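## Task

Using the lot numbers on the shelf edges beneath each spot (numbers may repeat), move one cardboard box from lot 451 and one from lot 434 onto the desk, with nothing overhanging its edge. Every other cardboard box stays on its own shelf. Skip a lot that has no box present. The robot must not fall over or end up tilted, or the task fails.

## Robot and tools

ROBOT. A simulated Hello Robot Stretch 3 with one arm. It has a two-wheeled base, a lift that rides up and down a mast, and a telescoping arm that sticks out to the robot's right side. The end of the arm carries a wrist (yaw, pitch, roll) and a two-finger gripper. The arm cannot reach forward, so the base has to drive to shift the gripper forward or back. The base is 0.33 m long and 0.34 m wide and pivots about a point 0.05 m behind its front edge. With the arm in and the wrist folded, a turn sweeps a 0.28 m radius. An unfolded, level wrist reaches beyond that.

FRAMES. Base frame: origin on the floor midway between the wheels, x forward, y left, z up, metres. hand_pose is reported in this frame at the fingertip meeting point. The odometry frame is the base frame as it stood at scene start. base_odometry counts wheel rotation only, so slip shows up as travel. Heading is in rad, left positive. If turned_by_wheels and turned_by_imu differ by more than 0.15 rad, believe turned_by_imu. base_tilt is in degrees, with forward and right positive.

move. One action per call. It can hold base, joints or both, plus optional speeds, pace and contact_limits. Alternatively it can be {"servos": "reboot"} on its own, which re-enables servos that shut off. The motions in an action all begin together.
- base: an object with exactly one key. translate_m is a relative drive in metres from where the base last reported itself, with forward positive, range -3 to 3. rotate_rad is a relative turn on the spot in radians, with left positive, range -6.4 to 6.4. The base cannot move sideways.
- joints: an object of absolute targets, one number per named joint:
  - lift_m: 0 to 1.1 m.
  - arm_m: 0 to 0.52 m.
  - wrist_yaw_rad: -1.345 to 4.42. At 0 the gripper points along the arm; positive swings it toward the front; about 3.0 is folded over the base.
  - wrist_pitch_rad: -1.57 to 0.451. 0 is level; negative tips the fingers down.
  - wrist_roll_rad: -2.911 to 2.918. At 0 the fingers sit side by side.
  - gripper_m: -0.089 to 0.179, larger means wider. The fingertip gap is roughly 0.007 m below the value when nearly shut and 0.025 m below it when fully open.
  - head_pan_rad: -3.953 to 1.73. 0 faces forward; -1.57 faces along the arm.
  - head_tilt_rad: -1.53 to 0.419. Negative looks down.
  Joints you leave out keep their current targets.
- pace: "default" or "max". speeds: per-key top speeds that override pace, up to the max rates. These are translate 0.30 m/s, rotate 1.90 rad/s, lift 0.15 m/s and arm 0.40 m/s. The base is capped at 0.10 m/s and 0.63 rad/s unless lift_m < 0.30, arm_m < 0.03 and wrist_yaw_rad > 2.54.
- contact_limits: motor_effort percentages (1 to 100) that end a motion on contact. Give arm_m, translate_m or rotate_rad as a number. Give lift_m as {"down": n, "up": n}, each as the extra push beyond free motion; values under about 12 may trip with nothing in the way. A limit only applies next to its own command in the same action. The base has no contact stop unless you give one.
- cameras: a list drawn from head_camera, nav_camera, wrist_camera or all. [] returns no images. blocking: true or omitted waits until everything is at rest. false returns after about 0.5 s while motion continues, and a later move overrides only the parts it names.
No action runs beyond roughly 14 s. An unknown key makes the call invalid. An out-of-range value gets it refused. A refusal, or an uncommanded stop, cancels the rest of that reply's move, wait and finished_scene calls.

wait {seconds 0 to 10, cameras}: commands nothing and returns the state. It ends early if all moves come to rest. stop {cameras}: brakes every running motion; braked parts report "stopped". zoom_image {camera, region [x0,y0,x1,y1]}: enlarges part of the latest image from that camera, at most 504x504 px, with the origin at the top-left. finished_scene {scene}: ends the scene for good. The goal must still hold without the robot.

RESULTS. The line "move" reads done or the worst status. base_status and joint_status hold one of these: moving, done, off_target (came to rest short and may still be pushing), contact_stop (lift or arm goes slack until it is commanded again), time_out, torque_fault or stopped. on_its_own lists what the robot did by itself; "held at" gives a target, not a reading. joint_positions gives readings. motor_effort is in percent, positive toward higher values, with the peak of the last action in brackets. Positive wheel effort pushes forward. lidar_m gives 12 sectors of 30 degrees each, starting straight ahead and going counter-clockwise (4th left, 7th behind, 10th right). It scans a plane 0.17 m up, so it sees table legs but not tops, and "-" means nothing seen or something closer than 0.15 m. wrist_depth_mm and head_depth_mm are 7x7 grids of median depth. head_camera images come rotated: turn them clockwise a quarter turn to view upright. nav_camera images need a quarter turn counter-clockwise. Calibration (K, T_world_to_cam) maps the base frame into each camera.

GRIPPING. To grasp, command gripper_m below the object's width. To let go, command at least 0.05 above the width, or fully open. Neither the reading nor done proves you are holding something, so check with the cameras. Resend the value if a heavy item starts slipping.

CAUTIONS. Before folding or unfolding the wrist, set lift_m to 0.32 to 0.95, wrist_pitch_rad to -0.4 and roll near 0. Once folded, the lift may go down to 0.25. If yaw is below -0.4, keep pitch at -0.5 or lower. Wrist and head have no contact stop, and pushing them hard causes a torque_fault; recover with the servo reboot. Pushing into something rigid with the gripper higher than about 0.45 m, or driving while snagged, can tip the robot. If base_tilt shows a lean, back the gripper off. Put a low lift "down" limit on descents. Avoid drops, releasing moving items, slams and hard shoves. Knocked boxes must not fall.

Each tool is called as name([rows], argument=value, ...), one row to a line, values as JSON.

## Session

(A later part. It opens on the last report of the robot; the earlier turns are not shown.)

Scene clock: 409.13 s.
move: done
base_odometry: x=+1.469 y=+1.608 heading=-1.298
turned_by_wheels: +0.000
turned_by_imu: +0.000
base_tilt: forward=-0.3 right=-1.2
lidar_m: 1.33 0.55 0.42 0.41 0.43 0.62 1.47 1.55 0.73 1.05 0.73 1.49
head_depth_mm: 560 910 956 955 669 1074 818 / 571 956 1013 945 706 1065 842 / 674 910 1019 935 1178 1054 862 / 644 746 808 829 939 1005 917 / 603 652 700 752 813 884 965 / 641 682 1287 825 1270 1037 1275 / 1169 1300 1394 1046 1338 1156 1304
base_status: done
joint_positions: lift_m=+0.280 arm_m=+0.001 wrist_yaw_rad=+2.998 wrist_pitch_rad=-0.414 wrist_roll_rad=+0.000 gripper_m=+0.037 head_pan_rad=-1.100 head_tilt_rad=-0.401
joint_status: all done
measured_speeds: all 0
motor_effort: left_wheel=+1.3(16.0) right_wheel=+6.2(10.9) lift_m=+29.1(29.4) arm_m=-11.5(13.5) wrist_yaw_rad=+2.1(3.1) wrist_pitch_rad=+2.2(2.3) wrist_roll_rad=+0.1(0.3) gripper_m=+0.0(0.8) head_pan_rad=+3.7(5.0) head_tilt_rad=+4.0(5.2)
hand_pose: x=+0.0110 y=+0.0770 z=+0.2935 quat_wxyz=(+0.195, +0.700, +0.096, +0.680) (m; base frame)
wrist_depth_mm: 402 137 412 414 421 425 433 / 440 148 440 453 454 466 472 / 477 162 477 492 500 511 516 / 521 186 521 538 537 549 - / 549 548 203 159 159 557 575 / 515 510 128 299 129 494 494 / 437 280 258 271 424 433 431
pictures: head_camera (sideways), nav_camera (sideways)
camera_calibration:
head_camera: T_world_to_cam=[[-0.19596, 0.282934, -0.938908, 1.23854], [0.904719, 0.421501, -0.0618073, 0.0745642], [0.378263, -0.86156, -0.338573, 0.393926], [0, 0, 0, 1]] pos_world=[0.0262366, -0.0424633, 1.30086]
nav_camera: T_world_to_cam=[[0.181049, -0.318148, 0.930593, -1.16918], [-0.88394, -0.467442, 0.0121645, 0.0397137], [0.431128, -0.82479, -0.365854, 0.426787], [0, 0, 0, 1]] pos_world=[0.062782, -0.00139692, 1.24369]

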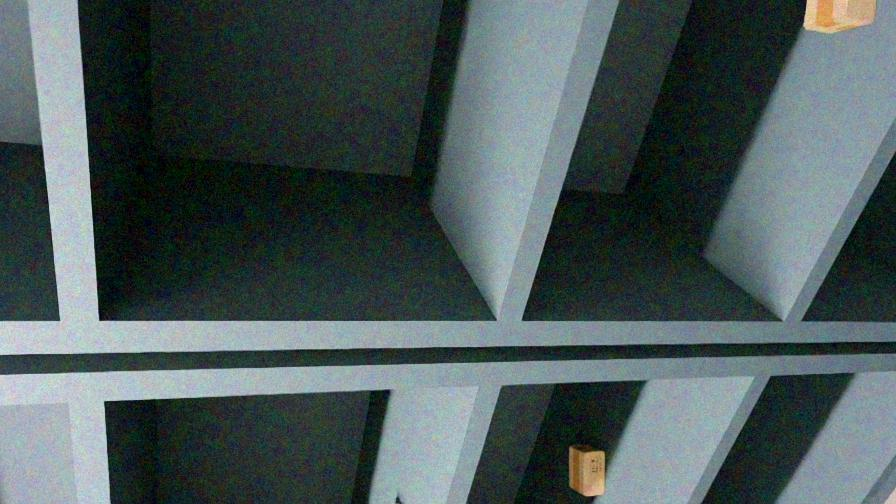

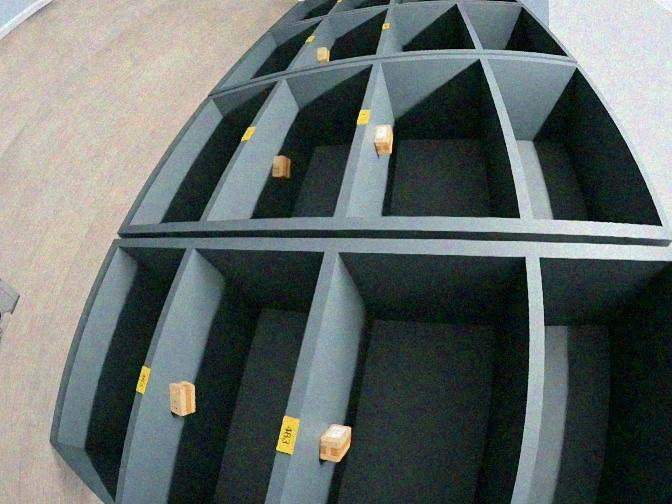

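move(base={"translate_m":0.95}, joints={"head_pan_rad":-1.35}, pace="max", cameras=["head_camera","nav_camera"])

zoom_image(camera="nav_camera", region=[120, 250, 400, 504])

zoom_image(camera="nav_camera", region=[200, 0, 400, 150])

Scene clock: 427.13 s.
move: done
base_odometry: x=+1.726 y=+0.693 heading=-1.298
turned_by_wheels: +0.000
turned_by_imu: +0.001
base_tilt: forward=-0.3 right=-1.2
lidar_m: 1.17 0.49 0.37 0.36 0.38 0.54 1.77 1.48 0.77 1.10 0.77 1.50
head_depth_mm: 554 929 989 961 718 1075 850 / 652 956 1013 946 1160 1069 865 / 672 983 1049 933 1202 1053 890 / 691 1015 1077 924 1235 1052 912 / 711 997 1077 913 1214 1048 1216 / 691 792 831 831 913 961 1008 / 613 655 703 751 807 879 980
base_status: done
joint_positions: lift_m=+0.280 arm_m=+0.001 wrist_yaw_rad=+2.998 wrist_pitch_rad=-0.414 wrist_roll_rad=+0.000 gripper_m=+0.037 head_pan_rad=-1.350 head_tilt_rad=-0.400
joint_status: all done
measured_speeds: all 0
motor_effort: left_wheel=+1.4(15.9) right_wheel=+5.7(12.5) lift_m=+30.3(31.0) arm_m=-11.6(12.9) wrist_yaw_rad=+2.0(3.3) wrist_pitch_rad=+2.2(2.3) wrist_roll_rad=+0.1(0.5) gripper_m=+0.2(1.1) head_pan_rad=-2.4(4.6) head_tilt_rad=+4.0(5.4)
hand_pose: x=+0.0110 y=+0.0770 z=+0.2935 quat_wxyz=(+0.195, +0.700, +0.096, +0.680) (m; base frame)
wrist_depth_mm: 357 137 365 369 375 381 381 / 387 147 396 403 407 414 422 / 424 162 421 439 446 452 460 / 469 186 462 487 494 499 513 / 502 506 205 500 517 541 541 / 507 508 129 303 129 498 493 / 434 280 259 270 426 437 430
pictures: head_camera (sideways), nav_camera (sideways)
camera_calibration:
head_camera: T_world_to_cam=[[-0.119576, 0.321676, -0.939269, 1.23859], [0.980909, 0.184414, -0.0617203, 0.0739972], [0.15336, -0.928717, -0.337586, 0.39405], [0, 0, 0, 1]] pos_world=[0.0150897, -0.0461092, 1.30096]
nav_camera: T_world_to_cam=[[0.0964913, -0.352081, 0.930982, -1.16915], [-0.972112, -0.234199, 0.0121842, 0.0402473], [0.213745, -0.906195, -0.364861, 0.42681], [0, 0, 0, 1]] pos_world=[0.0607087, -0.0154356, 1.24369]

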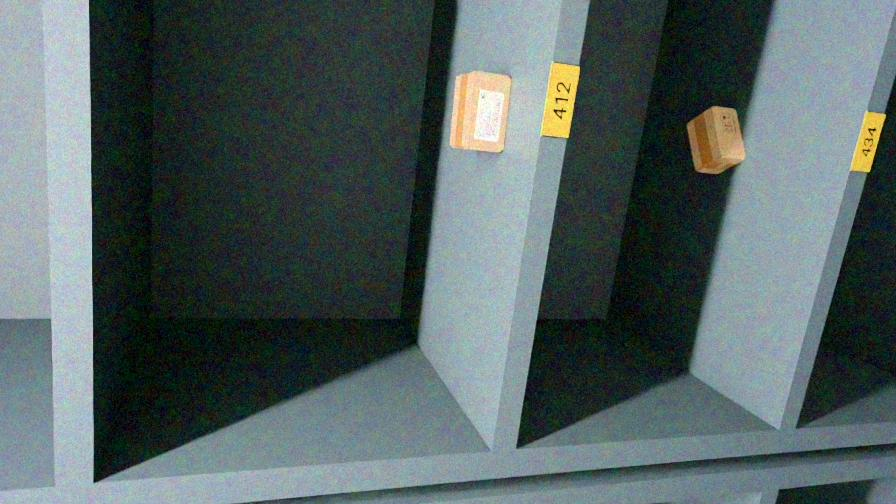

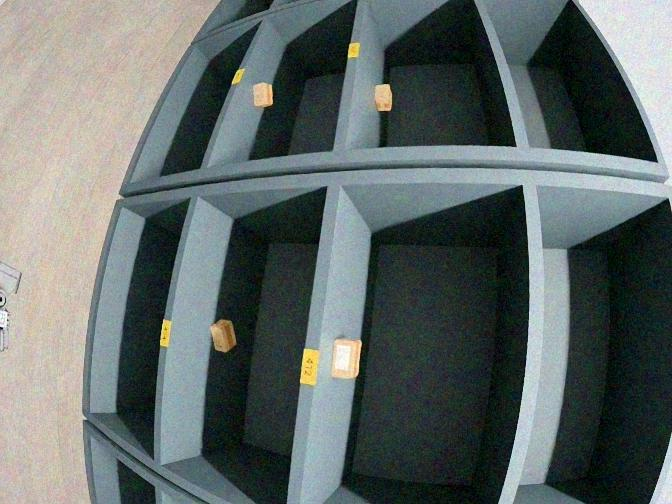

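Scaled by 1.800 from the camera's 672x504 image, which has a finer 792x594 frame.

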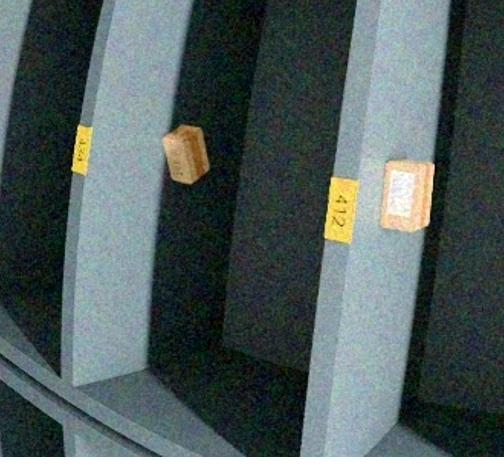

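Scaled by 2.520 from the camera's 672x504 image, which has a finer 792x594 frame.

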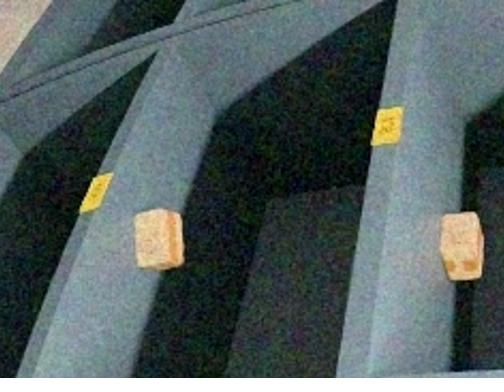

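move(base={"rotate_rad":-0.35}, pace="max", cameras=[])

move(base={"translate_m":0.31}, pace="max", cameras=[])

move(base={"rotate_rad":0.35}, joints={"head_pan_rad":-1.57,"head_tilt_rad":-0.65}, pace="max", cameras=[])

move(base={"translate_m":-0.29}, joints={"lift_m":0.58}, pace="max", cameras=[])

move(joints={"wrist_yaw_rad":0,"gripper_m":0.179,"wrist_pitch_rad":-0.4}, cameras=["head_camera","wrist_camera"])

Scene clock: 448.60 s.
move: done
base_odometry: x=+1.726 y=+0.693 heading=-1.648
turned_by_wheels: -0.350
turned_by_imu: -0.344
base_tilt: forward=-0.2 right=-1.2
lidar_m: 1.50 0.77 0.42 0.36 0.36 0.41 0.69 1.50 0.77 0.79 0.88 0.77
head_depth_mm: 641 937 949 890 904 947 897 / 656 997 1063 946 1192 1066 925 / 669 985 1057 935 1224 1058 920 / 590 975 1048 923 1208 1051 889 / 604 969 1035 768 1193 1013 881 / 620 961 1019 899 1186 1045 879 / 558 954 1015 889 1163 1036 876
base_status: done
joint_positions: lift_m=+0.280 arm_m=+0.001 wrist_yaw_rad=+2.998 wrist_pitch_rad=-0.414 wrist_roll_rad=+0.000 gripper_m=+0.037 head_pan_rad=-1.350 head_tilt_rad=-0.400
joint_status: not commanded
measured_speeds: all 0
motor_effort: left_wheel=+5.2(13.9) right_wheel=-9.0(15.0) lift_m=+29.7(30.1) arm_m=-11.5(12.3) wrist_yaw_rad=+2.4(3.1) wrist_pitch_rad=+2.2(2.3) wrist_roll_rad=-0.1(0.3) gripper_m=+0.3(0.9) head_pan_rad=-3.1(3.6) head_tilt_rad=+3.1(3.8)
hand_pose: x=+0.0110 y=+0.0770 z=+0.2935 quat_wxyz=(+0.195, +0.700, +0.096, +0.680) (m; base frame)
wrist_depth_mm: 302 137 360 399 443 499 534 / 324 148 392 430 484 535 - / 350 162 423 474 528 - - / 372 186 444 520 - 675 694 / 404 439 205 526 565 588 573 / 428 460 129 300 129 494 486 / 433 280 258 269 427 439 433
pictures: none
No camera images: "cameras" was empty.

Scene clock: 450.93 s.
move: done
base_odometry: x=+1.702 y=+0.384 heading=-1.647
turned_by_wheels: +0.000
turned_by_imu: +0.000
base_tilt: forward=-0.3 right=-1.3
lidar_m: 1.20 0.96 0.53 0.45 0.45 0.51 0.85 1.74 0.91 1.01 0.57 1.15
head_depth_mm: 487 914 989 959 675 1074 847 / 495 914 976 949 667 1067 845 / 505 903 966 937 662 1057 838 / 458 896 957 927 655 1056 836 / 465 886 943 911 651 1045 832 / 476 851 858 777 643 889 782 / 439 473 505 538 581 630 685
base_status: done
joint_positions: lift_m=+0.280 arm_m=+0.001 wrist_yaw_rad=+2.998 wrist_pitch_rad=-0.414 wrist_roll_rad=+0.000 gripper_m=+0.037 head_pan_rad=-1.350 head_tilt_rad=-0.400
joint_status: not commanded
measured_speeds: all 0
motor_effort: left_wheel=+2.2(12.6) right_wheel=+1.3(14.6) lift_m=+29.6(30.0) arm_m=-12.6(13.2) wrist_yaw_rad=+2.1(3.1) wrist_pitch_rad=+2.2(2.3) wrist_roll_rad=-0.1(0.3) gripper_m=+0.5(0.9) head_pan_rad=-2.9(3.5) head_tilt_rad=+3.0(3.7)
hand_pose: x=+0.0110 y=+0.0770 z=+0.2935 quat_wxyz=(+0.195, +0.700, +0.096, +0.680) (m; base frame)
wrist_depth_mm: 370 137 439 486 530 - - / 395 148 477 522 - - - / 430 161 505 - - - 837 / 462 186 188 - 685 706 693 / 489 513 203 570 563 583 572 / 504 504 129 301 129 497 492 / 434 281 258 270 424 433 432
pictures: none
No camera images: "cameras" was empty.

Scene clock: 452.10 s.
move: done
base_odometry: x=+1.702 y=+0.384 heading=-1.298
turned_by_wheels: +0.350
turned_by_imu: +0.344
base_tilt: forward=-0.2 right=-1.1
lidar_m: 1.45 0.60 0.46 0.45 0.47 0.67 2.21 0.91 1.04 0.57 0.59 1.20
head_depth_mm: 814 898 798 1144 1019 901 1147 / 821 905 792 1150 1008 923 1137 / 822 906 778 1162 1037 919 1129 / 823 913 771 1162 1026 909 1143 / 692 744 689 674 945 903 1118 / 450 506 572 644 751 902 1116 / 459 502 574 1157 1009 1221 1140
base_status: done
joint_positions: lift_m=+0.280 arm_m=+0.001 wrist_yaw_rad=+2.998 wrist_pitch_rad=-0.414 wrist_roll_rad=+0.000 gripper_m=+0.037 head_pan_rad=-1.577 head_tilt_rad=-0.651
joint_status: all done
measured_speeds: all 0
motor_effort: left_wheel=-6.5(14.7) right_wheel=+7.5(12.9) lift_m=+29.0(29.8) arm_m=-12.9(13.3) wrist_yaw_rad=+1.4(2.9) wrist_pitch_rad=+2.3(2.3) wrist_roll_rad=-0.1(0.4) gripper_m=+0.5(0.8) head_pan_rad=+0.9(4.6) head_tilt_rad=-5.0(7.1)
hand_pose: x=+0.0110 y=+0.0770 z=+0.2935 quat_wxyz=(+0.195, +0.700, +0.096, +0.680) (m; base frame)
wrist_depth_mm: 442 137 445 454 458 464 468 / 477 148 479 489 495 504 509 / 527 162 521 531 534 544 542 / - 179 187 - - - - / 582 563 205 552 565 582 582 / 511 508 129 301 129 498 497 / 434 281 257 268 425 433 432
pictures: none
No camera images: "cameras" was empty.

Scene clock: 455.63 s.
move: done
base_odometry: x=+1.624 y=+0.663 heading=-1.298
turned_by_wheels: +0.000
turned_by_imu: -0.001
base_tilt: forward=-0.2 right=-1.3
lidar_m: 1.50 0.62 0.47 0.46 0.49 0.69 2.28 0.73 0.69 0.99 0.68 1.45
head_depth_mm: 800 884 801 638 1053 900 1106 / 803 889 789 630 1044 894 1141 / 809 895 781 628 1040 893 1134 / 812 897 650 1145 992 909 1123 / 816 901 763 1157 1021 904 1126 / 818 908 748 1163 1014 901 1134 / 824 912 741 1027 1004 1050 1122
base_status: done
joint_positions: lift_m=+0.580 arm_m=+0.001 wrist_yaw_rad=+2.998 wrist_pitch_rad=-0.415 wrist_roll_rad=+0.000 gripper_m=+0.037 head_pan_rad=-1.570 head_tilt_rad=-0.651
joint_status: all done
measured_speeds: all 0
motor_effort: left_wheel=-5.0(14.0) right_wheel=+1.2(11.5) lift_m=+23.1(35.4) arm_m=-12.1(13.2) wrist_yaw_rad=+0.8(3.1) wrist_pitch_rad=+2.2(2.3) wrist_roll_rad=-0.1(0.4) gripper_m=+0.7(0.9) head_pan_rad=+3.1(4.1) head_tilt_rad=-2.5(5.2)
hand_pose: x=+0.0110 y=+0.0770 z=+0.5934 quat_wxyz=(+0.195, +0.700, +0.096, +0.680) (m; base frame)
wrist_depth_mm: 447 137 460 467 473 477 489 / 491 148 490 505 520 520 532 / 529 161 197 545 - - - / - 179 188 - - - - / - - 201 150 152 - - / - - 129 - 126 - 809 / 755 751 262 756 732 749 738
pictures: none
No camera images: "cameras" was empty.

Scene clock: 458.13 s.
move: done
base_odometry: x=+1.624 y=+0.663 heading=-1.298
turned_by_wheels: +0.000
turned_by_imu: +0.000
base_tilt: forward=-0.3 right=-1.3
lidar_m: 1.50 0.62 0.48 0.46 0.49 0.69 2.28 0.73 0.69 0.99 0.68 1.45
head_depth_mm: 801 885 802 636 1051 902 1115 / 804 887 791 629 1044 892 1135 / 807 895 780 627 1035 892 1125 / 811 900 650 1146 992 911 1119 / 816 905 760 1154 1020 908 1123 / 818 905 749 1163 1017 902 1134 / 823 916 739 1033 1000 1051 1121
base_status: not commanded
joint_positions: lift_m=+0.580 arm_m=+0.001 wrist_yaw_rad=+0.003 wrist_pitch_rad=-0.415 wrist_roll_rad=+0.000 gripper_m=+0.179 head_pan_rad=-1.570 head_tilt_rad=-0.651
joint_status: all done
measured_speeds: all 0
motor_effort: left_wheel=-5.4(5.4) right_wheel=-0.2(1.6) lift_m=+24.3(24.3) arm_m=-11.5(12.5) wrist_yaw_rad=-2.1(6.7) wrist_pitch_rad=+2.3(4.6) wrist_roll_rad=+0.1(0.5) gripper_m=+0.4(83.4) head_pan_rad=+3.3(4.0) head_tilt_rad=-1.8(3.3)
hand_pose: x=-0.0208 y=-0.3704 z=+0.5934 quat_wxyz=(+0.692, +0.147, -0.691, -0.145) (m; base frame)
wrist_depth_mm: 464 - - - - - 639 / 471 513 512 487 498 493 488 / 409 408 400 397 394 389 386 / 435 370 362 349 339 337 331 / 467 143 - - - - - / - 139 - - - - - / - - - - - - 105
pictures: head_camera (sideways), wrist_camera
camera_calibration:
head_camera: T_world_to_cam=[[-0.0467324, 0.562612, -0.825399, 1.0896], [0.997494, -0.0176528, -0.0685086, 0.0826789], [-0.0531143, -0.826533, -0.560377, 0.685175], [0, 0, 0, 1]] pos_world=[0.00484026, -0.0452402, 1.28897]
wrist_camera: T_world_to_cam=[[-0.998874, -0.0399953, -0.0255288, -0.0138211], [-0.00230122, 0.578236, -0.815867, 0.730834], [0.0473925, -0.814889, -0.577676, 0.208167], [0, 0, 0, 1]] pos_world=[-0.0219892, -0.253514, 0.716163]

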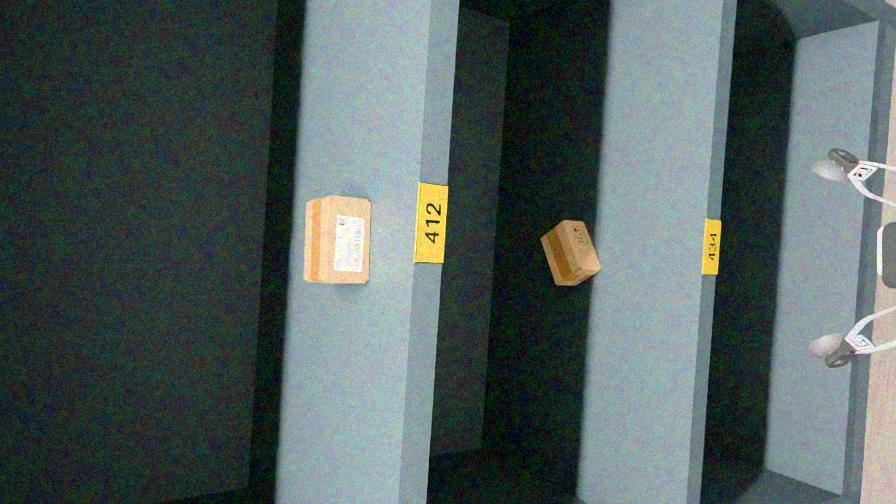

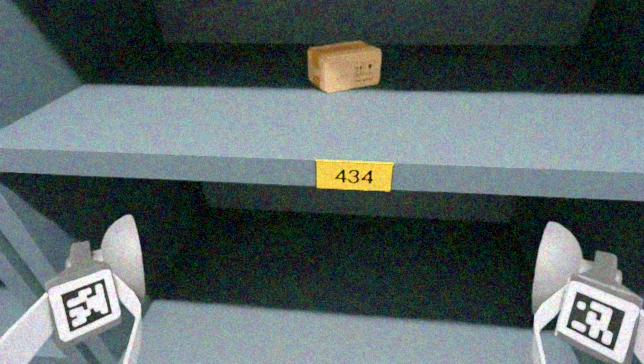

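move(base={"translate_m":-0.079}, joints={"wrist_pitch_rad":-0.15,"wrist_yaw_rad":0.3,"lift_m":0.51}, cameras=[])

move(joints={"arm_m":0.25}, contact_limits={"arm_m":35}, cameras=["wrist_camera"])

Scene clock: 480.67 s.
move: done
base_odometry: x=+1.602 y=+0.739 heading=-1.298
turned_by_wheels: +0.000
turned_by_imu: +0.000
base_tilt: forward=-0.3 right=-1.2
lidar_m: 1.52 0.63 0.48 0.47 0.49 0.70 2.30 1.34 0.64 0.99 0.73 1.49
head_depth_mm: 795 882 802 638 981 886 1035 / 798 886 792 631 1046 894 1136 / 807 889 779 627 1045 892 1135 / 809 893 772 1144 1026 910 1127 / 811 900 651 1149 991 902 1125 / 818 903 749 1160 1015 898 1126 / 820 910 741 1164 1010 898 1137
base_status: done
joint_positions: lift_m=+0.510 arm_m=+0.001 wrist_yaw_rad=+0.297 wrist_pitch_rad=-0.172 wrist_roll_rad=+0.000 gripper_m=+0.179 head_pan_rad=-1.570 head_tilt_rad=-0.651
joint_status: all done
measured_speeds: all 0
motor_effort: left_wheel=-5.6(12.8) right_wheel=-6.6(8.4) lift_m=+22.9(26.4) arm_m=-9.9(11.1) wrist_yaw_rad=+2.0(6.6) wrist_pitch_rad=+3.5(6.5) wrist_roll_rad=-0.2(0.4) gripper_m=+0.1(1.0) head_pan_rad=+3.4(4.0) head_tilt_rad=+2.0(2.0)
hand_pose: x=+0.0512 y=-0.3830 z=+0.5811 quat_wxyz=(+0.706, +0.164, -0.687, +0.044) (m; base frame)
wrist_depth_mm: 431 486 - - - - - / 452 486 - - - - - / 468 490 491 538 482 539 527 / - 450 409 378 373 378 373 / - 143 - 356 316 302 274 / 118 126 897 - - - - / - - 737 - - - 105
pictures: none
No camera images: "cameras" was empty.

Scene clock: 483.73 s.
move: done
base_odometry: x=+1.602 y=+0.739 heading=-1.298
turned_by_wheels: +0.000
turned_by_imu: +0.000
base_tilt: forward=-0.3 right=-1.2
lidar_m: 1.52 0.63 0.48 0.47 0.49 0.70 2.31 1.34 0.64 0.99 0.73 1.48
head_depth_mm: 797 882 806 638 984 889 1028 / 802 883 791 632 1046 895 1137 / 806 888 782 623 1042 842 605 / 809 898 773 1142 1028 694 1104 / 814 898 650 1155 988 881 1120 / 816 907 751 1154 1014 899 1124 / 821 911 741 1158 1005 895 1133
base_status: not commanded
joint_positions: lift_m=+0.510 arm_m=+0.250 wrist_yaw_rad=+0.297 wrist_pitch_rad=-0.172 wrist_roll_rad=+0.000 gripper_m=+0.179 head_pan_rad=-1.570 head_tilt_rad=-0.651
joint_status: all done
measured_speeds: all 0
motor_effort: left_wheel=-5.7(6.5) right_wheel=-6.5(7.5) lift_m=+27.2(27.5) arm_m=+13.3(15.2) wrist_yaw_rad=+1.7(3.3) wrist_pitch_rad=+3.5(3.7) wrist_roll_rad=-0.1(0.3) gripper_m=+0.1(1.2) head_pan_rad=+3.1(3.8) head_tilt_rad=+2.8(3.3)
contact_limits: arm_m 35 (drawing in: default 31, maximum 55; extending or still: default 40, maximum 69)
hand_pose: x=+0.0512 y=-0.6325 z=+0.5812 quat_wxyz=(+0.706, +0.164, -0.687, +0.044) (m; base frame)
wrist_depth_mm: 397 477 - - - - - / 410 489 - - - - - / 417 486 541 527 - - - / 382 380 378 326 264 370 370 / 289 258 272 268 271 269 284 / 118 144 213 213 213 211 211 / 165 175 175 175 175 168 107
pictures: wrist_camera
camera_calibration:
wrist_camera: T_world_to_cam=[[-0.94295, -0.332556, -0.0158871, -0.146196], [-0.107374, 0.348931, -0.930977, 0.799757], [0.315145, -0.876159, -0.364732, -0.192182], [0, 0, 0, 1]] pos_world=[0.00858319, -0.49606, 0.672138]

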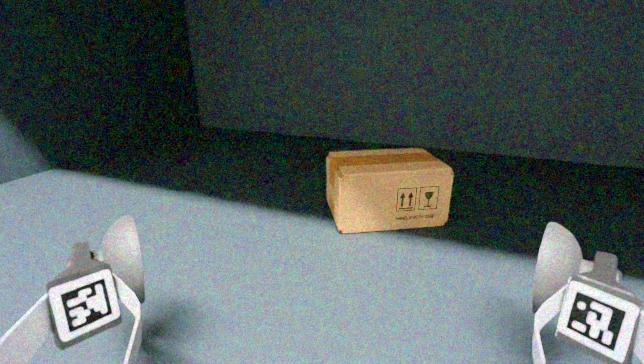

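move(base={"translate_m":0.009}, joints={"lift_m":0.488,"arm_m":0.36}, contact_limits={"arm_m":35}, cameras=[])

move(joints={"arm_m":0.415}, contact_limits={"arm_m":35}, cameras=["wrist_camera"])

Scene clock: 495.67 s.
move: done
base_odometry: x=+1.605 y=+0.731 heading=-1.298
turned_by_wheels: +0.000
turned_by_imu: +0.000
base_tilt: forward=-0.3 right=-1.3
lidar_m: 1.52 0.63 0.48 0.47 0.49 0.70 2.30 1.34 0.65 0.99 0.72 1.49
head_depth_mm: 799 879 805 639 992 899 1049 / 802 885 794 631 1046 896 1139 / 804 888 783 626 1036 691 577 / 811 895 771 1148 1000 736 1124 / 811 898 675 1148 994 904 1122 / 817 907 752 1160 1016 901 1121 / 822 908 744 1156 1008 898 1126
base_status: done
joint_positions: lift_m=+0.488 arm_m=+0.360 wrist_yaw_rad=+0.297 wrist_pitch_rad=-0.172 wrist_roll_rad=+0.000 gripper_m=+0.179 head_pan_rad=-1.570 head_tilt_rad=-0.650
joint_status: all done
measured_speeds: all 0
motor_effort: left_wheel=+4.9(8.6) right_wheel=+6.5(9.8) lift_m=+30.1(30.1) arm_m=+13.3(14.9) wrist_yaw_rad=+2.1(3.2) wrist_pitch_rad=+3.5(3.7) wrist_roll_rad=-0.3(0.3) gripper_m=+0.5(1.0) head_pan_rad=+3.5(3.9) head_tilt_rad=+3.0(4.1)
contact_limits: arm_m 35 (drawing in: default 31, maximum 55; extending or still: default 40, maximum 69)
hand_pose: x=+0.0513 y=-0.7425 z=+0.5592 quat_wxyz=(+0.706, +0.164, -0.687, +0.044) (m; base frame)
wrist_depth_mm: 391 452 - - - - - / 394 472 - - - - - / 403 453 453 - - - - / 317 316 316 178 177 309 288 / 230 217 228 152 158 214 224 / 118 142 179 161 166 177 177 / 118 142 147 147 146 141 107
pictures: none
No camera images: "cameras" was empty.

Scene clock: 497.20 s.
move: done
base_odometry: x=+1.605 y=+0.731 heading=-1.298
turned_by_wheels: +0.000
turned_by_imu: +0.000
base_tilt: forward=-0.3 right=-1.2
lidar_m: 1.51 0.63 0.48 0.47 0.49 0.70 2.30 1.34 0.65 0.99 0.72 1.49
head_depth_mm: 796 884 801 639 993 901 1052 / 800 884 792 632 1046 895 1139 / 804 894 786 626 1042 717 578 / 808 894 773 1138 998 859 1127 / 811 899 677 1144 992 907 1118 / 816 905 752 1155 1014 899 1131 / 820 911 745 1157 1009 894 1134
base_status: not commanded
joint_positions: lift_m=+0.488 arm_m=+0.415 wrist_yaw_rad=+0.297 wrist_pitch_rad=-0.172 wrist_roll_rad=+0.000 gripper_m=+0.179 head_pan_rad=-1.570 head_tilt_rad=-0.650
joint_status: all done
measured_speeds: all 0
motor_effort: left_wheel=+4.4(5.2) right_wheel=+6.8(7.6) lift_m=+30.2(31.3) arm_m=+13.0(14.7) wrist_yaw_rad=+2.0(3.3) wrist_pitch_rad=+3.6(3.7) wrist_roll_rad=+0.0(0.3) gripper_m=+0.7(1.1) head_pan_rad=+2.8(4.0) head_tilt_rad=+2.8(3.7)
contact_limits: arm_m 35 (drawing in: default 31, maximum 55; extending or still: default 40, maximum 69)
hand_pose: x=+0.0513 y=-0.7975 z=+0.5592 quat_wxyz=(+0.706, +0.164, -0.687, +0.044) (m; base frame)
wrist_depth_mm: 385 - - - - - - / 393 447 - - - - - / 402 455 - - - - - / 318 316 314 313 312 287 283 / 229 217 129 122 135 225 225 / 119 140 101 105 107 163 177 / 118 142 103 108 114 136 107
pictures: wrist_camera
camera_calibration:
wrist_camera: T_world_to_cam=[[-0.942912, -0.332665, -0.0158585, -0.201507], [-0.107377, 0.348735, -0.93105, 0.83686], [0.315258, -0.876195, -0.364547, -0.344882], [0, 0, 0, 1]] pos_world=[0.00858302, -0.66106, 0.650237]

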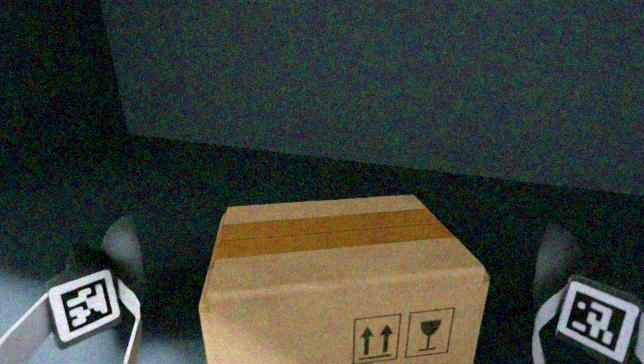

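move(joints={"gripper_m":0.045}, cameras=[])

move(joints={"lift_m":0.62}, cameras=["wrist_camera"])

Scene clock: 507.83 s.
move: done
base_odometry: x=+1.605 y=+0.731 heading=-1.298
turned_by_wheels: +0.000
turned_by_imu: +0.000
base_tilt: forward=-0.4 right=-1.2
lidar_m: 1.51 0.63 0.48 0.47 0.49 0.70 2.30 1.33 0.65 0.99 0.72 1.49
head_depth_mm: 796 883 804 641 995 898 1050 / 802 890 795 632 1046 899 1136 / 807 887 782 624 1042 718 577 / 809 894 773 1146 1003 858 1121 / 813 901 678 1152 991 906 1121 / 818 904 753 1158 1019 897 1127 / 819 909 740 1153 1011 894 1128
base_status: not commanded
joint_positions: lift_m=+0.488 arm_m=+0.415 wrist_yaw_rad=+0.298 wrist_pitch_rad=-0.172 wrist_roll_rad=+0.000 gripper_m=+0.046 head_pan_rad=-1.570 head_tilt_rad=-0.650
joint_status: all done
measured_speeds: all 0
motor_effort: left_wheel=+4.7(5.3) right_wheel=+6.7(7.8) lift_m=+26.3(28.2) arm_m=+8.3(10.7) wrist_yaw_rad=+1.8(3.2) wrist_pitch_rad=+3.6(3.6) wrist_roll_rad=-0.1(0.3) gripper_m=-21.7(95.4) head_pan_rad=+3.1(3.5) head_tilt_rad=+1.8(3.1)
contact_limits: arm_m 35 (drawing in: default 31, maximum 55; extending or still: default 40, maximum 69)
hand_pose: x=+0.0513 y=-0.7974 z=+0.5592 quat_wxyz=(+0.706, +0.165, -0.687, +0.044) (m; base frame)
wrist_depth_mm: 386 - - - - - - / 395 450 - - - - - / 401 456 - - - - - / 319 316 316 313 290 289 283 / 228 229 136 122 135 226 224 / 179 165 128 112 126 163 177 / - 138 115 121 136 136 146
pictures: none
No camera images: "cameras" was empty.

Scene clock: 509.87 s.
move: done
base_odometry: x=+1.605 y=+0.731 heading=-1.298
turned_by_wheels: +0.000
turned_by_imu: +0.000
base_tilt: forward=-0.5 right=-1.2
lidar_m: 1.52 0.63 0.48 0.47 0.49 0.70 2.30 1.34 0.65 0.99 0.72 1.49
head_depth_mm: 796 881 804 638 990 900 1057 / 799 884 795 632 1048 872 436 / 804 892 782 624 673 845 1125 / 808 892 771 766 721 907 1130 / 812 898 677 907 988 905 1123 / 816 902 750 1154 1015 900 1128 / 823 909 742 1152 1011 896 1140
base_status: not commanded
joint_positions: lift_m=+0.620 arm_m=+0.415 wrist_yaw_rad=+0.298 wrist_pitch_rad=-0.174 wrist_roll_rad=+0.000 gripper_m=+0.048 head_pan_rad=-1.570 head_tilt_rad=-0.650
joint_status: all done
measured_speeds: all 0
motor_effort: left_wheel=+4.3(5.1) right_wheel=+6.4(7.4) lift_m=+31.3(34.4) arm_m=+6.7(8.9) wrist_yaw_rad=+0.7(2.7) wrist_pitch_rad=+4.0(4.1) wrist_roll_rad=-0.2(0.3) gripper_m=-9.4(22.2) head_pan_rad=+3.1(3.6) head_tilt_rad=+1.6(2.8)
contact_limits: arm_m 35 (drawing in: default 31, maximum 55; extending or still: default 40, maximum 69)
hand_pose: x=+0.0513 y=-0.7973 z=+0.6906 quat_wxyz=(+0.706, +0.165, -0.687, +0.043) (m; base frame)
wrist_depth_mm: 384 - - - - - - / 394 449 - - - - - / 400 467 - - - - - / 409 472 - - - - - / 413 461 137 122 135 - - / 385 125 128 112 126 124 - / 328 295 113 121 136 128 311
pictures: wrist_camera
camera_calibration:
wrist_camera: T_world_to_cam=[[-0.942798, -0.332981, -0.0159791, -0.19944], [-0.108158, 0.350872, -0.930156, 0.960214], [0.315331, -0.875221, -0.366816, -0.294486], [0, 0, 0, 1]] pos_world=[0.00868332, -0.661062, 0.78194]

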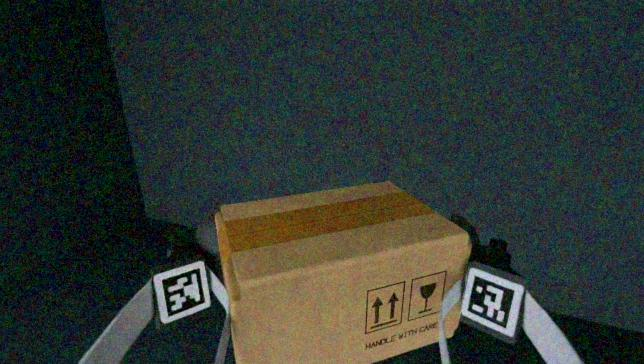

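move(joints={"arm_m":0.0,"head_tilt_rad":-0.4}, cameras=[])

move(base={"translate_m":-1.13}, joints={"wrist_yaw_rad":0.8}, cameras=[])

move(base={"translate_m":-0.7}, cameras=[])

move(base={"rotate_rad":1.571}, cameras=["wrist_camera"])

Scene clock: 532.73 s.
move: done
base_odometry: x=+1.605 y=+0.731 heading=-1.298
turned_by_wheels: +0.000
turned_by_imu: +0.000
base_tilt: forward=-0.4 right=-1.2
lidar_m: 1.51 0.63 0.48 0.47 0.49 0.70 2.29 1.34 0.65 0.99 0.72 1.49
head_depth_mm: 435 865 921 958 636 999 848 / 442 869 930 953 632 1066 844 / 449 874 934 933 627 1058 838 / 457 879 935 922 620 1054 833 / 466 878 948 908 648 1045 832 / 475 884 946 899 643 1035 828 / 486 890 952 889 640 1036 824
base_status: not commanded
joint_positions: lift_m=+0.620 arm_m=+0.001 wrist_yaw_rad=+0.298 wrist_pitch_rad=-0.174 wrist_roll_rad=+0.000 gripper_m=+0.048 head_pan_rad=-1.570 head_tilt_rad=-0.400
joint_status: all done
measured_speeds: all 0
motor_effort: left_wheel=+4.5(5.3) right_wheel=+7.0(7.8) lift_m=+25.6(32.0) arm_m=-12.8(15.9) wrist_yaw_rad=+2.8(3.2) wrist_pitch_rad=+4.0(4.1) wrist_roll_rad=-0.2(0.4) gripper_m=-9.7(10.2) head_pan_rad=+2.6(3.5) head_tilt_rad=-3.9(6.2)
hand_pose: x=+0.0513 y=-0.3829 z=+0.6906 quat_wxyz=(+0.706, +0.165, -0.687, +0.043) (m; base frame)
wrist_depth_mm: 424 483 - - - - - / 456 488 - - - - - / 483 489 - - - - - / - 501 - - - - - / - 512 137 122 136 481 481 / - 123 128 112 126 366 379 / - - - 121 132 124 313
pictures: none
No camera images: "cameras" was empty.

Scene clock: 545.17 s.
move: done
base_odometry: x=+1.300 y=+1.819 heading=-1.298
turned_by_wheels: +0.000
turned_by_imu: -0.001
base_tilt: forward=-0.3 right=-1.2
lidar_m: 1.72 0.71 0.54 0.53 0.55 0.79 1.23 1.29 0.51 0.82 0.89 0.82
head_depth_mm: 437 593 571 552 530 548 595 / 444 809 853 807 596 772 753 / 452 819 878 910 592 1018 841 / 459 822 881 916 586 1011 832 / 468 828 884 907 581 1009 832 / 480 832 887 896 576 1042 795 / 489 833 892 887 573 1042 793
base_status: done
joint_positions: lift_m=+0.620 arm_m=+0.001 wrist_yaw_rad=+0.797 wrist_pitch_rad=-0.174 wrist_roll_rad=+0.000 gripper_m=+0.048 head_pan_rad=-1.570 head_tilt_rad=-0.400
joint_status: all done
measured_speeds: all 0
motor_effort: left_wheel=-5.8(12.5) right_wheel=-5.6(13.2) lift_m=+30.2(32.3) arm_m=+5.4(12.3) wrist_yaw_rad=+2.6(5.5) wrist_pitch_rad=+4.0(4.1) wrist_roll_rad=-0.2(0.5) gripper_m=-9.1(10.1) head_pan_rad=+2.4(3.5) head_tilt_rad=-3.8(5.2)
hand_pose: x=+0.1561 y=-0.3190 z=+0.6906 quat_wxyz=(+0.673, +0.330, -0.625, +0.217) (m; base frame)
wrist_depth_mm: - - - - - - - / - - - - - - - / - - - - - - - / - - 880 165 - - - / - - 136 122 135 397 - / - 122 129 112 125 124 - / - 942 - 121 132 128 311
pictures: none
No camera images: "cameras" was empty.

Scene clock: 553.30 s.
move: done
base_odometry: x=+1.112 y=+2.493 heading=-1.298
turned_by_wheels: +0.000
turned_by_imu: +0.000
base_tilt: forward=-0.3 right=-1.1
lidar_m: 1.82 0.76 0.58 0.56 0.59 0.55 0.53 0.56 0.80 2.59 0.66 0.67
head_depth_mm: 1857 1778 1731 1665 1616 1577 1383 / 2659 2774 2691 2578 2223 1786 1417 / 2680 2848 3032 3261 2448 1788 1407 / 2672 2874 3059 3268 2396 1775 1404 / 2719 2882 3068 3220 2382 1760 1403 / 2705 2901 3062 3188 2354 1741 1384 / 2721 2872 3065 3278 2337 1748 1381
base_status: done
joint_positions: lift_m=+0.620 arm_m=+0.001 wrist_yaw_rad=+0.797 wrist_pitch_rad=-0.174 wrist_roll_rad=+0.000 gripper_m=+0.048 head_pan_rad=-1.570 head_tilt_rad=-0.400
joint_status: not commanded
measured_speeds: all 0
motor_effort: left_wheel=-8.8(13.2) right_wheel=-2.0(12.0) lift_m=+29.4(31.0) arm_m=+12.0(13.1) wrist_yaw_rad=+1.9(3.7) wrist_pitch_rad=+4.0(4.1) wrist_roll_rad=+0.1(0.4) gripper_m=-9.6(10.3) head_pan_rad=+2.4(3.1) head_tilt_rad=-3.1(5.0)
hand_pose: x=+0.1561 y=-0.3190 z=+0.6906 quat_wxyz=(+0.673, +0.330, -0.625, +0.217) (m; base frame)
wrist_depth_mm: - - - - - - - / - - - - - - - / - - - - - - - / - - 682 - - - - / - - 136 122 135 - - / - 122 128 112 126 - - / - 966 - 121 136 911 969
pictures: none
No camera images: "cameras" was empty.

Scene clock: 556.90 s.
move: done
base_odometry: x=+1.112 y=+2.493 heading=+0.272
turned_by_wheels: +1.571
turned_by_imu: +1.545
base_tilt: forward=-0.3 right=-1.3
lidar_m: 0.56 0.59 0.55 0.53 0.56 0.78 2.44 0.66 0.66 1.92 0.77 0.58
head_depth_mm: 1921 1989 1379 1409 1456 1582 1351 / 2787 2809 2216 2320 2303 1731 1418 / 3547 3762 - 3467 2422 1784 1416 / 3546 3776 - 3741 2397 1789 1401 / 3438 3695 - 3451 2381 1759 1403 / 2034 2121 2175 2248 2150 1757 1390 / 1440 1466 1495 1547 1576 1587 1395
base_status: done
joint_positions: lift_m=+0.620 arm_m=+0.001 wrist_yaw_rad=+0.797 wrist_pitch_rad=-0.174 wrist_roll_rad=+0.000 gripper_m=+0.048 head_pan_rad=-1.570 head_tilt_rad=-0.400
joint_status: not commanded
measured_speeds: all 0
motor_effort: left_wheel=-8.7(12.8) right_wheel=+9.5(12.6) lift_m=+28.9(30.0) arm_m=+3.5(12.8) wrist_yaw_rad=+2.1(3.5) wrist_pitch_rad=+4.0(4.2) wrist_roll_rad=-0.3(0.4) gripper_m=-9.1(10.1) head_pan_rad=+2.1(3.1) head_tilt_rad=-3.7(4.7)
hand_pose: x=+0.1561 y=-0.3190 z=+0.6906 quat_wxyz=(+0.673, +0.330, -0.625, +0.217) (m; base frame)
wrist_depth_mm: 373 426 498 - - - - / 387 436 510 - - - - / 400 454 517 - - - - / 415 474 527 - - - - / 430 478 136 122 136 - - / 447 125 129 112 126 - - / 445 501 - 121 136 925 984
pictures: wrist_camera
camera_calibration:
wrist_camera: T_world_to_cam=[[-0.6679, -0.744079, -0.0159772, -0.115417], [-0.263093, 0.256131, -0.93015, 0.797691], [0.696197, -0.617044, -0.366832, 0.11398], [0, 0, 0, 1]] pos_world=[0.0534279, -0.219862, 0.78194]

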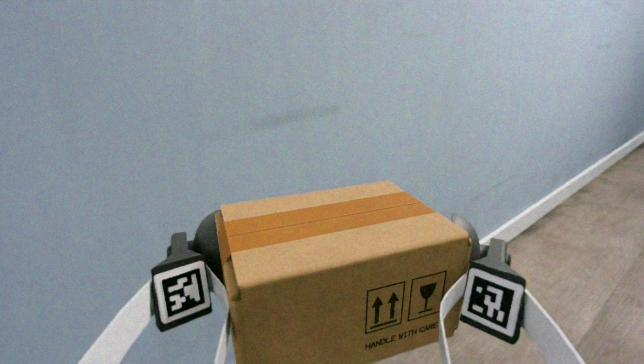

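move(base={"translate_m":-1.05}, joints={"lift_m":0.8,"wrist_yaw_rad":0}, cameras=[])

move(base={"translate_m":-1.02}, cameras=[])

move(base={"rotate_rad":-1.571}, cameras=["head_camera"])

Scene clock: 579.63 s.
move: done
base_odometry: x=+0.101 y=+2.210 heading=+0.272
turned_by_wheels: +0.000
turned_by_imu: -0.001
base_tilt: forward=-0.3 right=-1.1
lidar_m: 1.60 0.79 0.59 0.57 0.60 0.84 2.14 1.89 2.69 0.48 0.47 0.66
head_depth_mm: 3503 3621 - 3769 2493 1808 1441 / 3445 3617 3808 3720 2452 1799 1416 / 3486 3778 - 3831 2425 1781 455 / 3510 3401 3538 3498 2398 1771 444 / 864 915 971 1048 1129 1228 901 / 494 509 528 547 569 594 621 / 360 380 406 433 468 508 556
base_status: done
joint_positions: lift_m=+0.800 arm_m=+0.001 wrist_yaw_rad=+0.003 wrist_pitch_rad=-0.174 wrist_roll_rad=+0.000 gripper_m=+0.048 head_pan_rad=-1.570 head_tilt_rad=-0.400
joint_status: all done
measured_speeds: all 0
motor_effort: left_wheel=-4.3(12.7) right_wheel=-7.7(11.3) lift_m=+29.4(34.1) arm_m=-5.7(13.3) wrist_yaw_rad=-2.5(6.6) wrist_pitch_rad=+4.0(4.2) wrist_roll_rad=+0.0(0.4) gripper_m=-9.7(10.2) head_pan_rad=+1.8(3.1) head_tilt_rad=-2.0(4.1)
hand_pose: x=-0.0208 y=-0.3937 z=+0.8706 quat_wxyz=(+0.705, +0.063, -0.704, -0.061) (m; base frame)
wrist_depth_mm: 193 246 353 - - - - / 202 246 355 - - - - / 216 249 359 - - - - / 229 251 359 - - - - / 245 246 137 122 135 - - / 260 250 128 112 126 - - / 279 278 113 121 136 128 -
pictures: none
No camera images: "cameras" was empty.

Scene clock: 590.97 s.
move: done
base_odometry: x=-0.882 y=+1.936 heading=+0.272
turned_by_wheels: +0.000
turned_by_imu: +0.000
base_tilt: forward=-0.3 right=-1.2
lidar_m: 2.07 0.84 0.63 0.61 0.64 0.90 1.13 1.09 1.05 3.65 1.58 1.22
head_depth_mm: 3439 3620 3427 1783 1183 1730 1427 / 3439 3657 - 2091 2435 1790 1423 / 3442 3731 - 3720 2411 1774 457 / 3444 3606 3773 3757 2406 1768 444 / 3396 3670 - 3703 2376 1757 1281 / 3448 3648 3823 3589 2357 1746 1402 / 3419 2987 3064 3078 2342 1754 1385
base_status: done
joint_positions: lift_m=+0.800 arm_m=+0.001 wrist_yaw_rad=+0.003 wrist_pitch_rad=-0.174 wrist_roll_rad=+0.000 gripper_m=+0.048 head_pan_rad=-1.570 head_tilt_rad=-0.400
joint_status: not commanded
measured_speeds: all 0
motor_effort: left_wheel=-7.3(12.7) right_wheel=-3.1(11.7) lift_m=+26.4(29.7) arm_m=+1.5(6.5) wrist_yaw_rad=-3.7(4.3) wrist_pitch_rad=+4.0(4.2) wrist_roll_rad=+0.0(0.4) gripper_m=-9.3(10.4) head_pan_rad=+1.9(2.6) head_tilt_rad=-1.4(3.4)
hand_pose: x=-0.0208 y=-0.3937 z=+0.8706 quat_wxyz=(+0.705, +0.063, -0.704, -0.061) (m; base frame)
wrist_depth_mm: - - - - - - - / - - - - - - - / - - - - - - - / - - - - - - - / - - 136 122 135 - - / - 122 128 112 126 - - / - - - 121 136 128 -
pictures: none
No camera images: "cameras" was empty.

Scene clock: 594.57 s.
move: done
base_odometry: x=-0.882 y=+1.936 heading=-1.298
turned_by_wheels: -1.571
turned_by_imu: -1.546
base_tilt: forward=-0.2 right=-1.3
lidar_m: 3.65 1.55 1.22 2.01 0.83 0.62 0.61 0.64 0.91 1.13 1.08 1.05
head_depth_mm: 941 998 1063 1141 1224 1336 1401 / 942 1005 1075 1142 1235 1342 1414 / 943 1005 1072 1150 1238 1354 456 / 948 1011 1077 1156 1250 1353 443 / 953 1010 1082 1166 1260 1365 1286 / 959 1019 1085 1167 1264 1370 1395 / 960 1024 1095 1176 1263 1383 1386
base_status: done
joint_positions: lift_m=+0.800 arm_m=+0.001 wrist_yaw_rad=+0.003 wrist_pitch_rad=-0.174 wrist_roll_rad=+0.000 gripper_m=+0.048 head_pan_rad=-1.570 head_tilt_rad=-0.400
joint_status: not commanded
measured_speeds: all 0
motor_effort: left_wheel=+7.9(12.6) right_wheel=-9.9(13.1) lift_m=+25.8(27.2) arm_m=-3.6(4.2) wrist_yaw_rad=-3.2(4.4) wrist_pitch_rad=+4.0(4.2) wrist_roll_rad=-0.1(0.4) gripper_m=-9.3(10.1) head_pan_rad=+1.6(2.6) head_tilt_rad=-1.2(2.3)
hand_pose: x=-0.0208 y=-0.3937 z=+0.8706 quat_wxyz=(+0.705, +0.063, -0.704, -0.061) (m; base frame)
wrist_depth_mm: - - - - - - - / - - - - - - 784 / - - - - - - 834 / - - - - - - 857 / - - 136 122 136 - - / - 122 128 112 126 128 999 / - - - 121 136 128 -
pictures: head_camera (sideways)
camera_calibration:
head_camera: T_world_to_cam=[[-0.0466041, 0.340316, -0.939156, 1.23791], [0.997511, -0.0339513, -0.0618026, 0.0739735], [-0.052918, -0.939698, -0.337887, 0.395686], [0, 0, 0, 1]] pos_world=[0.00484122, -0.0469439, 1.30086]

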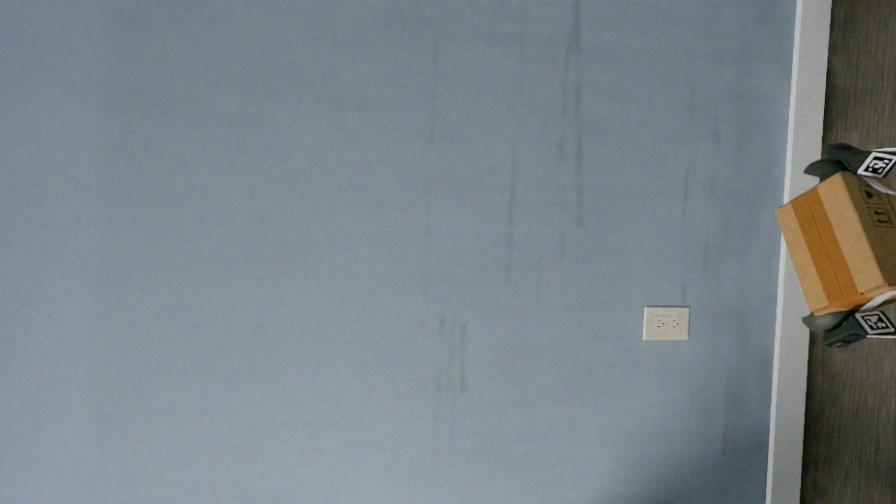

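move(base={"translate_m":1.25}, cameras=[])

move(base={"translate_m":0.2}, cameras=["head_camera"])

move(joints={"arm_m":0.3}, cameras=["head_camera"])

Scene clock: 618.27 s.
move: done
base_odometry: x=-0.545 y=+0.732 heading=-1.298
turned_by_wheels: +0.000
turned_by_imu: +0.000
base_tilt: forward=-0.2 right=-1.1
lidar_m: 2.42 1.47 1.11 1.09 1.14 1.89 1.85 1.62 0.84 0.68 0.65 1.13
head_depth_mm: 991 1059 1123 1212 1112 815 644 / 998 1062 1126 1212 1105 811 640 / 1003 1062 1134 1218 1101 806 455 / 1002 1065 1135 1222 1087 799 444 / 1004 1069 1144 1231 1083 794 579 / 1013 1079 1151 1235 1068 788 628 / 1013 1080 1159 1240 1068 786 625
base_status: done
joint_positions: lift_m=+0.800 arm_m=+0.001 wrist_yaw_rad=+0.003 wrist_pitch_rad=-0.174 wrist_roll_rad=+0.000 gripper_m=+0.048 head_pan_rad=-1.570 head_tilt_rad=-0.400
joint_status: not commanded
measured_speeds: all 0
motor_effort: left_wheel=+7.9(11.8) right_wheel=+1.6(10.8) lift_m=+23.8(26.3) arm_m=-11.8(13.4) wrist_yaw_rad=-2.2(4.3) wrist_pitch_rad=+4.0(4.2) wrist_roll_rad=+0.0(0.4) gripper_m=-9.4(10.2) head_pan_rad=+0.8(2.3) head_tilt_rad=-0.2(2.0)
hand_pose: x=-0.0208 y=-0.3937 z=+0.8706 quat_wxyz=(+0.705, +0.063, -0.704, -0.061) (m; base frame)
wrist_depth_mm: - - - - - - - / - - - - - - - / - - - - - - - / - - - - - - - / - - 137 122 136 - - / - - 128 112 126 124 - / - - - 121 132 118 -
pictures: none
No camera images: "cameras" was empty.

Scene clock: 621.40 s.
move: done
base_odometry: x=-0.491 y=+0.540 heading=-1.298
turned_by_wheels: +0.000
turned_by_imu: +0.001
base_tilt: forward=-0.4 right=-1.1
lidar_m: 2.23 1.45 1.10 1.08 1.13 2.09 2.04 1.64 0.96 0.58 0.97 1.78
head_depth_mm: 999 1065 1135 1212 1123 813 642 / 1003 1067 1136 1217 1103 810 640 / 1010 1069 1140 1227 1097 805 456 / 1007 1074 1147 1231 1090 802 443 / 1012 1082 1154 1233 1073 791 579 / 1012 1089 1162 1243 1067 788 630 / 1028 1091 1169 1250 1062 786 624
base_status: done
joint_positions: lift_m=+0.800 arm_m=+0.001 wrist_yaw_rad=+0.003 wrist_pitch_rad=-0.174 wrist_roll_rad=+0.000 gripper_m=+0.048 head_pan_rad=-1.570 head_tilt_rad=-0.400
joint_status: not commanded
measured_speeds: all 0
motor_effort: left_wheel=+4.9(11.0) right_wheel=+4.7(11.0) lift_m=+24.4(25.6) arm_m=-11.3(12.0) wrist_yaw_rad=-2.2(4.6) wrist_pitch_rad=+3.9(4.2) wrist_roll_rad=+0.1(0.3) gripper_m=-9.5(10.1) head_pan_rad=+1.1(2.1) head_tilt_rad=+0.5(1.5)
hand_pose: x=-0.0208 y=-0.3937 z=+0.8706 quat_wxyz=(+0.705, +0.063, -0.704, -0.061) (m; base frame)
wrist_depth_mm: - - - - - - - / - - - - - - - / - - - - - - - / 488 - - - - - - / 459 - 136 122 136 - - / - - 128 112 126 125 - / - - - 121 132 118 -
pictures: head_camera (sideways)
camera_calibration:
head_camera: T_world_to_cam=[[-0.0466041, 0.340316, -0.939156, 1.23791], [0.997511, -0.0339513, -0.0618026, 0.0739735], [-0.052918, -0.939698, -0.337887, 0.395686], [0, 0, 0, 1]] pos_world=[0.00484122, -0.0469439, 1.30086]

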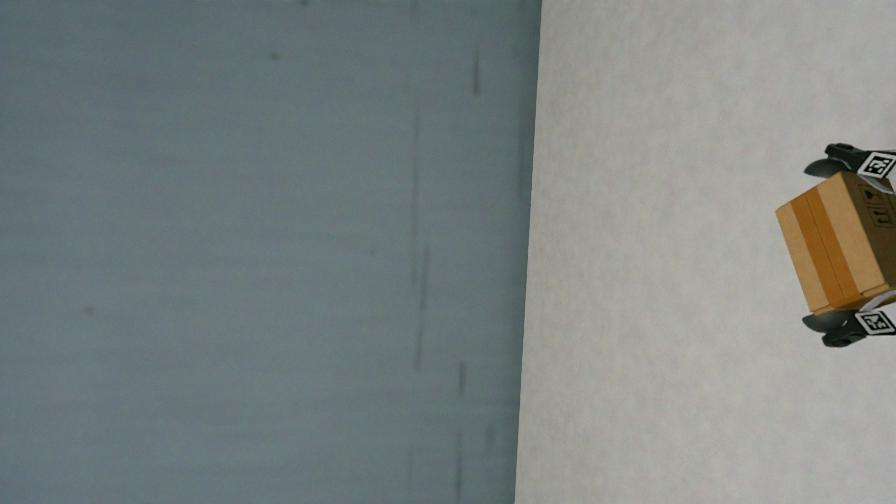

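Scene clock: 624.83 s.
move: done
base_odometry: x=-0.491 y=+0.540 heading=-1.298
turned_by_wheels: +0.000
turned_by_imu: +0.000
base_tilt: forward=-0.3 right=-1.1
lidar_m: 2.23 1.45 1.10 1.07 1.13 2.10 2.04 1.63 0.96 0.58 0.97 1.78
head_depth_mm: 993 1061 1138 1214 1118 816 317 / 1003 1067 1139 1221 1110 404 336 / 1008 1069 1145 1226 1097 452 636 / 1011 1073 1148 1234 1089 478 632 / 1013 1078 1156 1241 1078 795 631 / 1020 1083 1163 1248 1068 790 627 / 1026 1088 1167 1254 1062 786 624
base_status: not commanded
joint_positions: lift_m=+0.800 arm_m=+0.300 wrist_yaw_rad=+0.003 wrist_pitch_rad=-0.174 wrist_roll_rad=+0.000 gripper_m=+0.048 head_pan_rad=-1.570 head_tilt_rad=-0.400
joint_status: all done
measured_speeds: all 0
motor_effort: left_wheel=+5.0(5.4) right_wheel=+4.5(5.5) lift_m=+25.1(25.8) arm_m=+12.8(15.2) wrist_yaw_rad=-3.0(4.3) wrist_pitch_rad=+4.1(4.2) wrist_roll_rad=-0.1(0.5) gripper_m=-10.0(10.1) head_pan_rad=+1.3(2.0) head_tilt_rad=-0.1(1.1)
hand_pose: x=-0.0208 y=-0.6931 z=+0.8705 quat_wxyz=(+0.705, +0.063, -0.704, -0.061) (m; base frame)
wrist_depth_mm: - - - - - - - / - - - - - - - / - - - - - - - / - - - - - - - / - - 137 122 136 - - / - - 128 112 126 124 - / - - - 121 132 118 -
pictures: head_camera (sideways)
camera_calibration:
head_camera: T_world_to_cam=[[-0.0466041, 0.340316, -0.939156, 1.23791], [0.997511, -0.0339513, -0.0618026, 0.0739735], [-0.052918, -0.939698, -0.337887, 0.395686], [0, 0, 0, 1]] pos_world=[0.00484122, -0.0469439, 1.30086]

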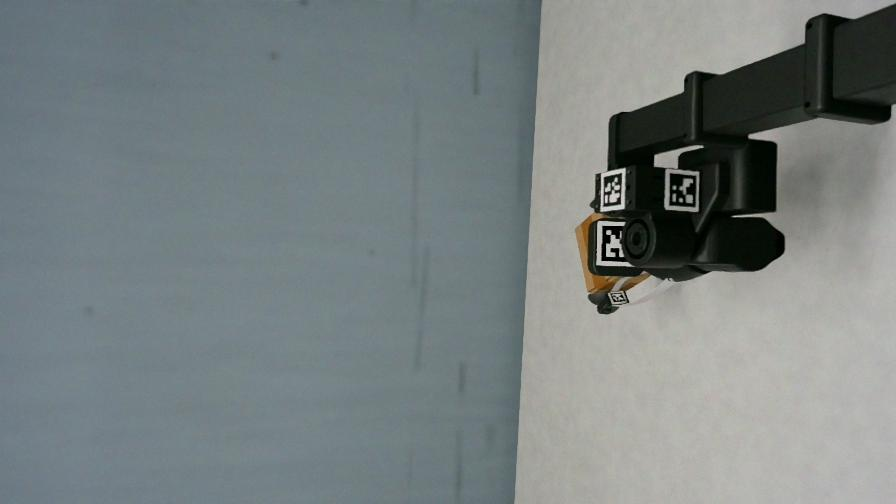

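move(joints={"lift_m":0.71}, cameras=[])

move(joints={"lift_m":0.663}, speeds={"lift_m":0.03}, contact_limits={"lift_m":{"down":13}}, cameras=["wrist_camera"])

Scene clock: 631.07 s.
move: done
base_odometry: x=-0.491 y=+0.540 heading=-1.298
turned_by_wheels: +0.000
turned_by_imu: +0.000
base_tilt: forward=-0.5 right=-1.1
lidar_m: 2.23 1.45 1.10 1.08 1.13 2.09 2.04 1.64 0.96 0.58 0.97 1.78
head_depth_mm: 997 1060 1130 1218 1112 817 643 / 1005 1064 1145 1226 1107 813 426 / 1003 1075 1144 1224 1091 522 486 / 1009 1072 1152 1234 1087 590 513 / 1016 1080 1157 1236 1075 769 631 / 1021 1083 1157 1239 1068 791 627 / 1021 1092 1162 1250 1059 785 624
base_status: not commanded
joint_positions: lift_m=+0.710 arm_m=+0.300 wrist_yaw_rad=+0.003 wrist_pitch_rad=-0.175 wrist_roll_rad=+0.000 gripper_m=+0.048 head_pan_rad=-1.570 head_tilt_rad=-0.400
joint_status: all done
measured_speeds: all 0
motor_effort: left_wheel=+4.7(5.4) right_wheel=+4.4(5.1) lift_m=+24.4(26.8) arm_m=+13.1(13.8) wrist_yaw_rad=-2.5(3.9) wrist_pitch_rad=+4.2(4.2) wrist_roll_rad=-0.3(0.5) gripper_m=-10.1(10.1) head_pan_rad=+1.7(1.9) head_tilt_rad=+0.9(1.4)
hand_pose: x=-0.0208 y=-0.6931 z=+0.7805 quat_wxyz=(+0.705, +0.063, -0.704, -0.061) (m; base frame)
wrist_depth_mm: - - - - - - - / - - - - - - - / - - - - - - - / - - - - - - - / - - 136 122 136 - - / - - 128 112 126 125 - / - - - 121 132 118 -
pictures: none
No camera images: "cameras" was empty.

Scene clock: 633.07 s.
move: done
base_odometry: x=-0.491 y=+0.540 heading=-1.298
turned_by_wheels: +0.000
turned_by_imu: +0.000
base_tilt: forward=-0.3 right=-1.1
lidar_m: 2.24 1.45 1.10 1.08 1.13 2.10 2.05 1.63 0.96 0.58 0.97 1.78
head_depth_mm: 1003 1062 1136 1221 1118 817 646 / 1005 1068 1138 1222 1112 810 606 / 1010 1072 1146 1228 1096 804 497 / 1012 1075 1147 1239 1088 747 522 / 1017 1076 1150 1236 1074 777 630 / 1022 1088 1159 1243 1067 791 628 / 1023 1090 1165 1253 1062 786 627
base_status: not commanded
joint_positions: lift_m=+0.663 arm_m=+0.300 wrist_yaw_rad=+0.003 wrist_pitch_rad=-0.128 wrist_roll_rad=-0.001 gripper_m=+0.048 head_pan_rad=-1.570 head_tilt_rad=-0.400
joint_status: all done
measured_speeds: all 0
motor_effort: left_wheel=+5.3(5.4) right_wheel=+4.4(5.2) lift_m=+18.9(26.3) arm_m=+12.8(13.3) wrist_yaw_rad=-2.4(3.7) wrist_pitch_rad=-4.5(5.0) wrist_roll_rad=+0.0(0.4) gripper_m=-9.2(10.1) head_pan_rad=+1.0(1.9) head_tilt_rad=+0.9(1.8)
contact_limits: lift_m down 13 (down: maximum 72; up: maximum 65)
hand_pose: x=-0.0208 y=-0.6961 z=+0.7452 quat_wxyz=(+0.706, +0.046, -0.705, -0.045) (m; base frame)
wrist_depth_mm: - - - - - - - / - - - - - - - / - - - - - - - / - - - - - - - / - - 131 126 135 - - / - - 128 113 126 124 - / - - 109 121 131 118 -
pictures: wrist_camera
camera_calibration:
wrist_camera: T_world_to_cam=[[-0.998883, -0.0454274, -0.0130115, -0.0361202], [-0.00239754, 0.32372, -0.94615, 0.962868], [0.0471932, -0.945062, -0.323467, -0.249665], [0, 0, 0, 1]] pos_world=[-0.0219889, -0.549289, 0.829789]

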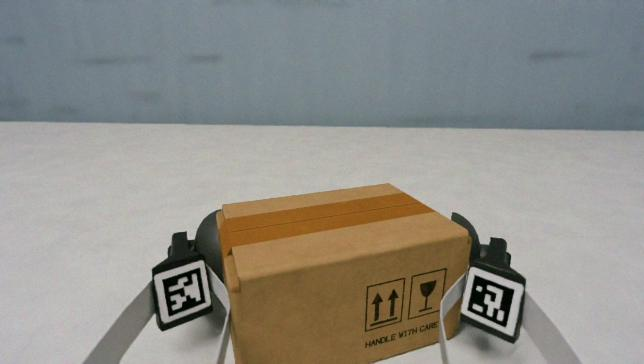

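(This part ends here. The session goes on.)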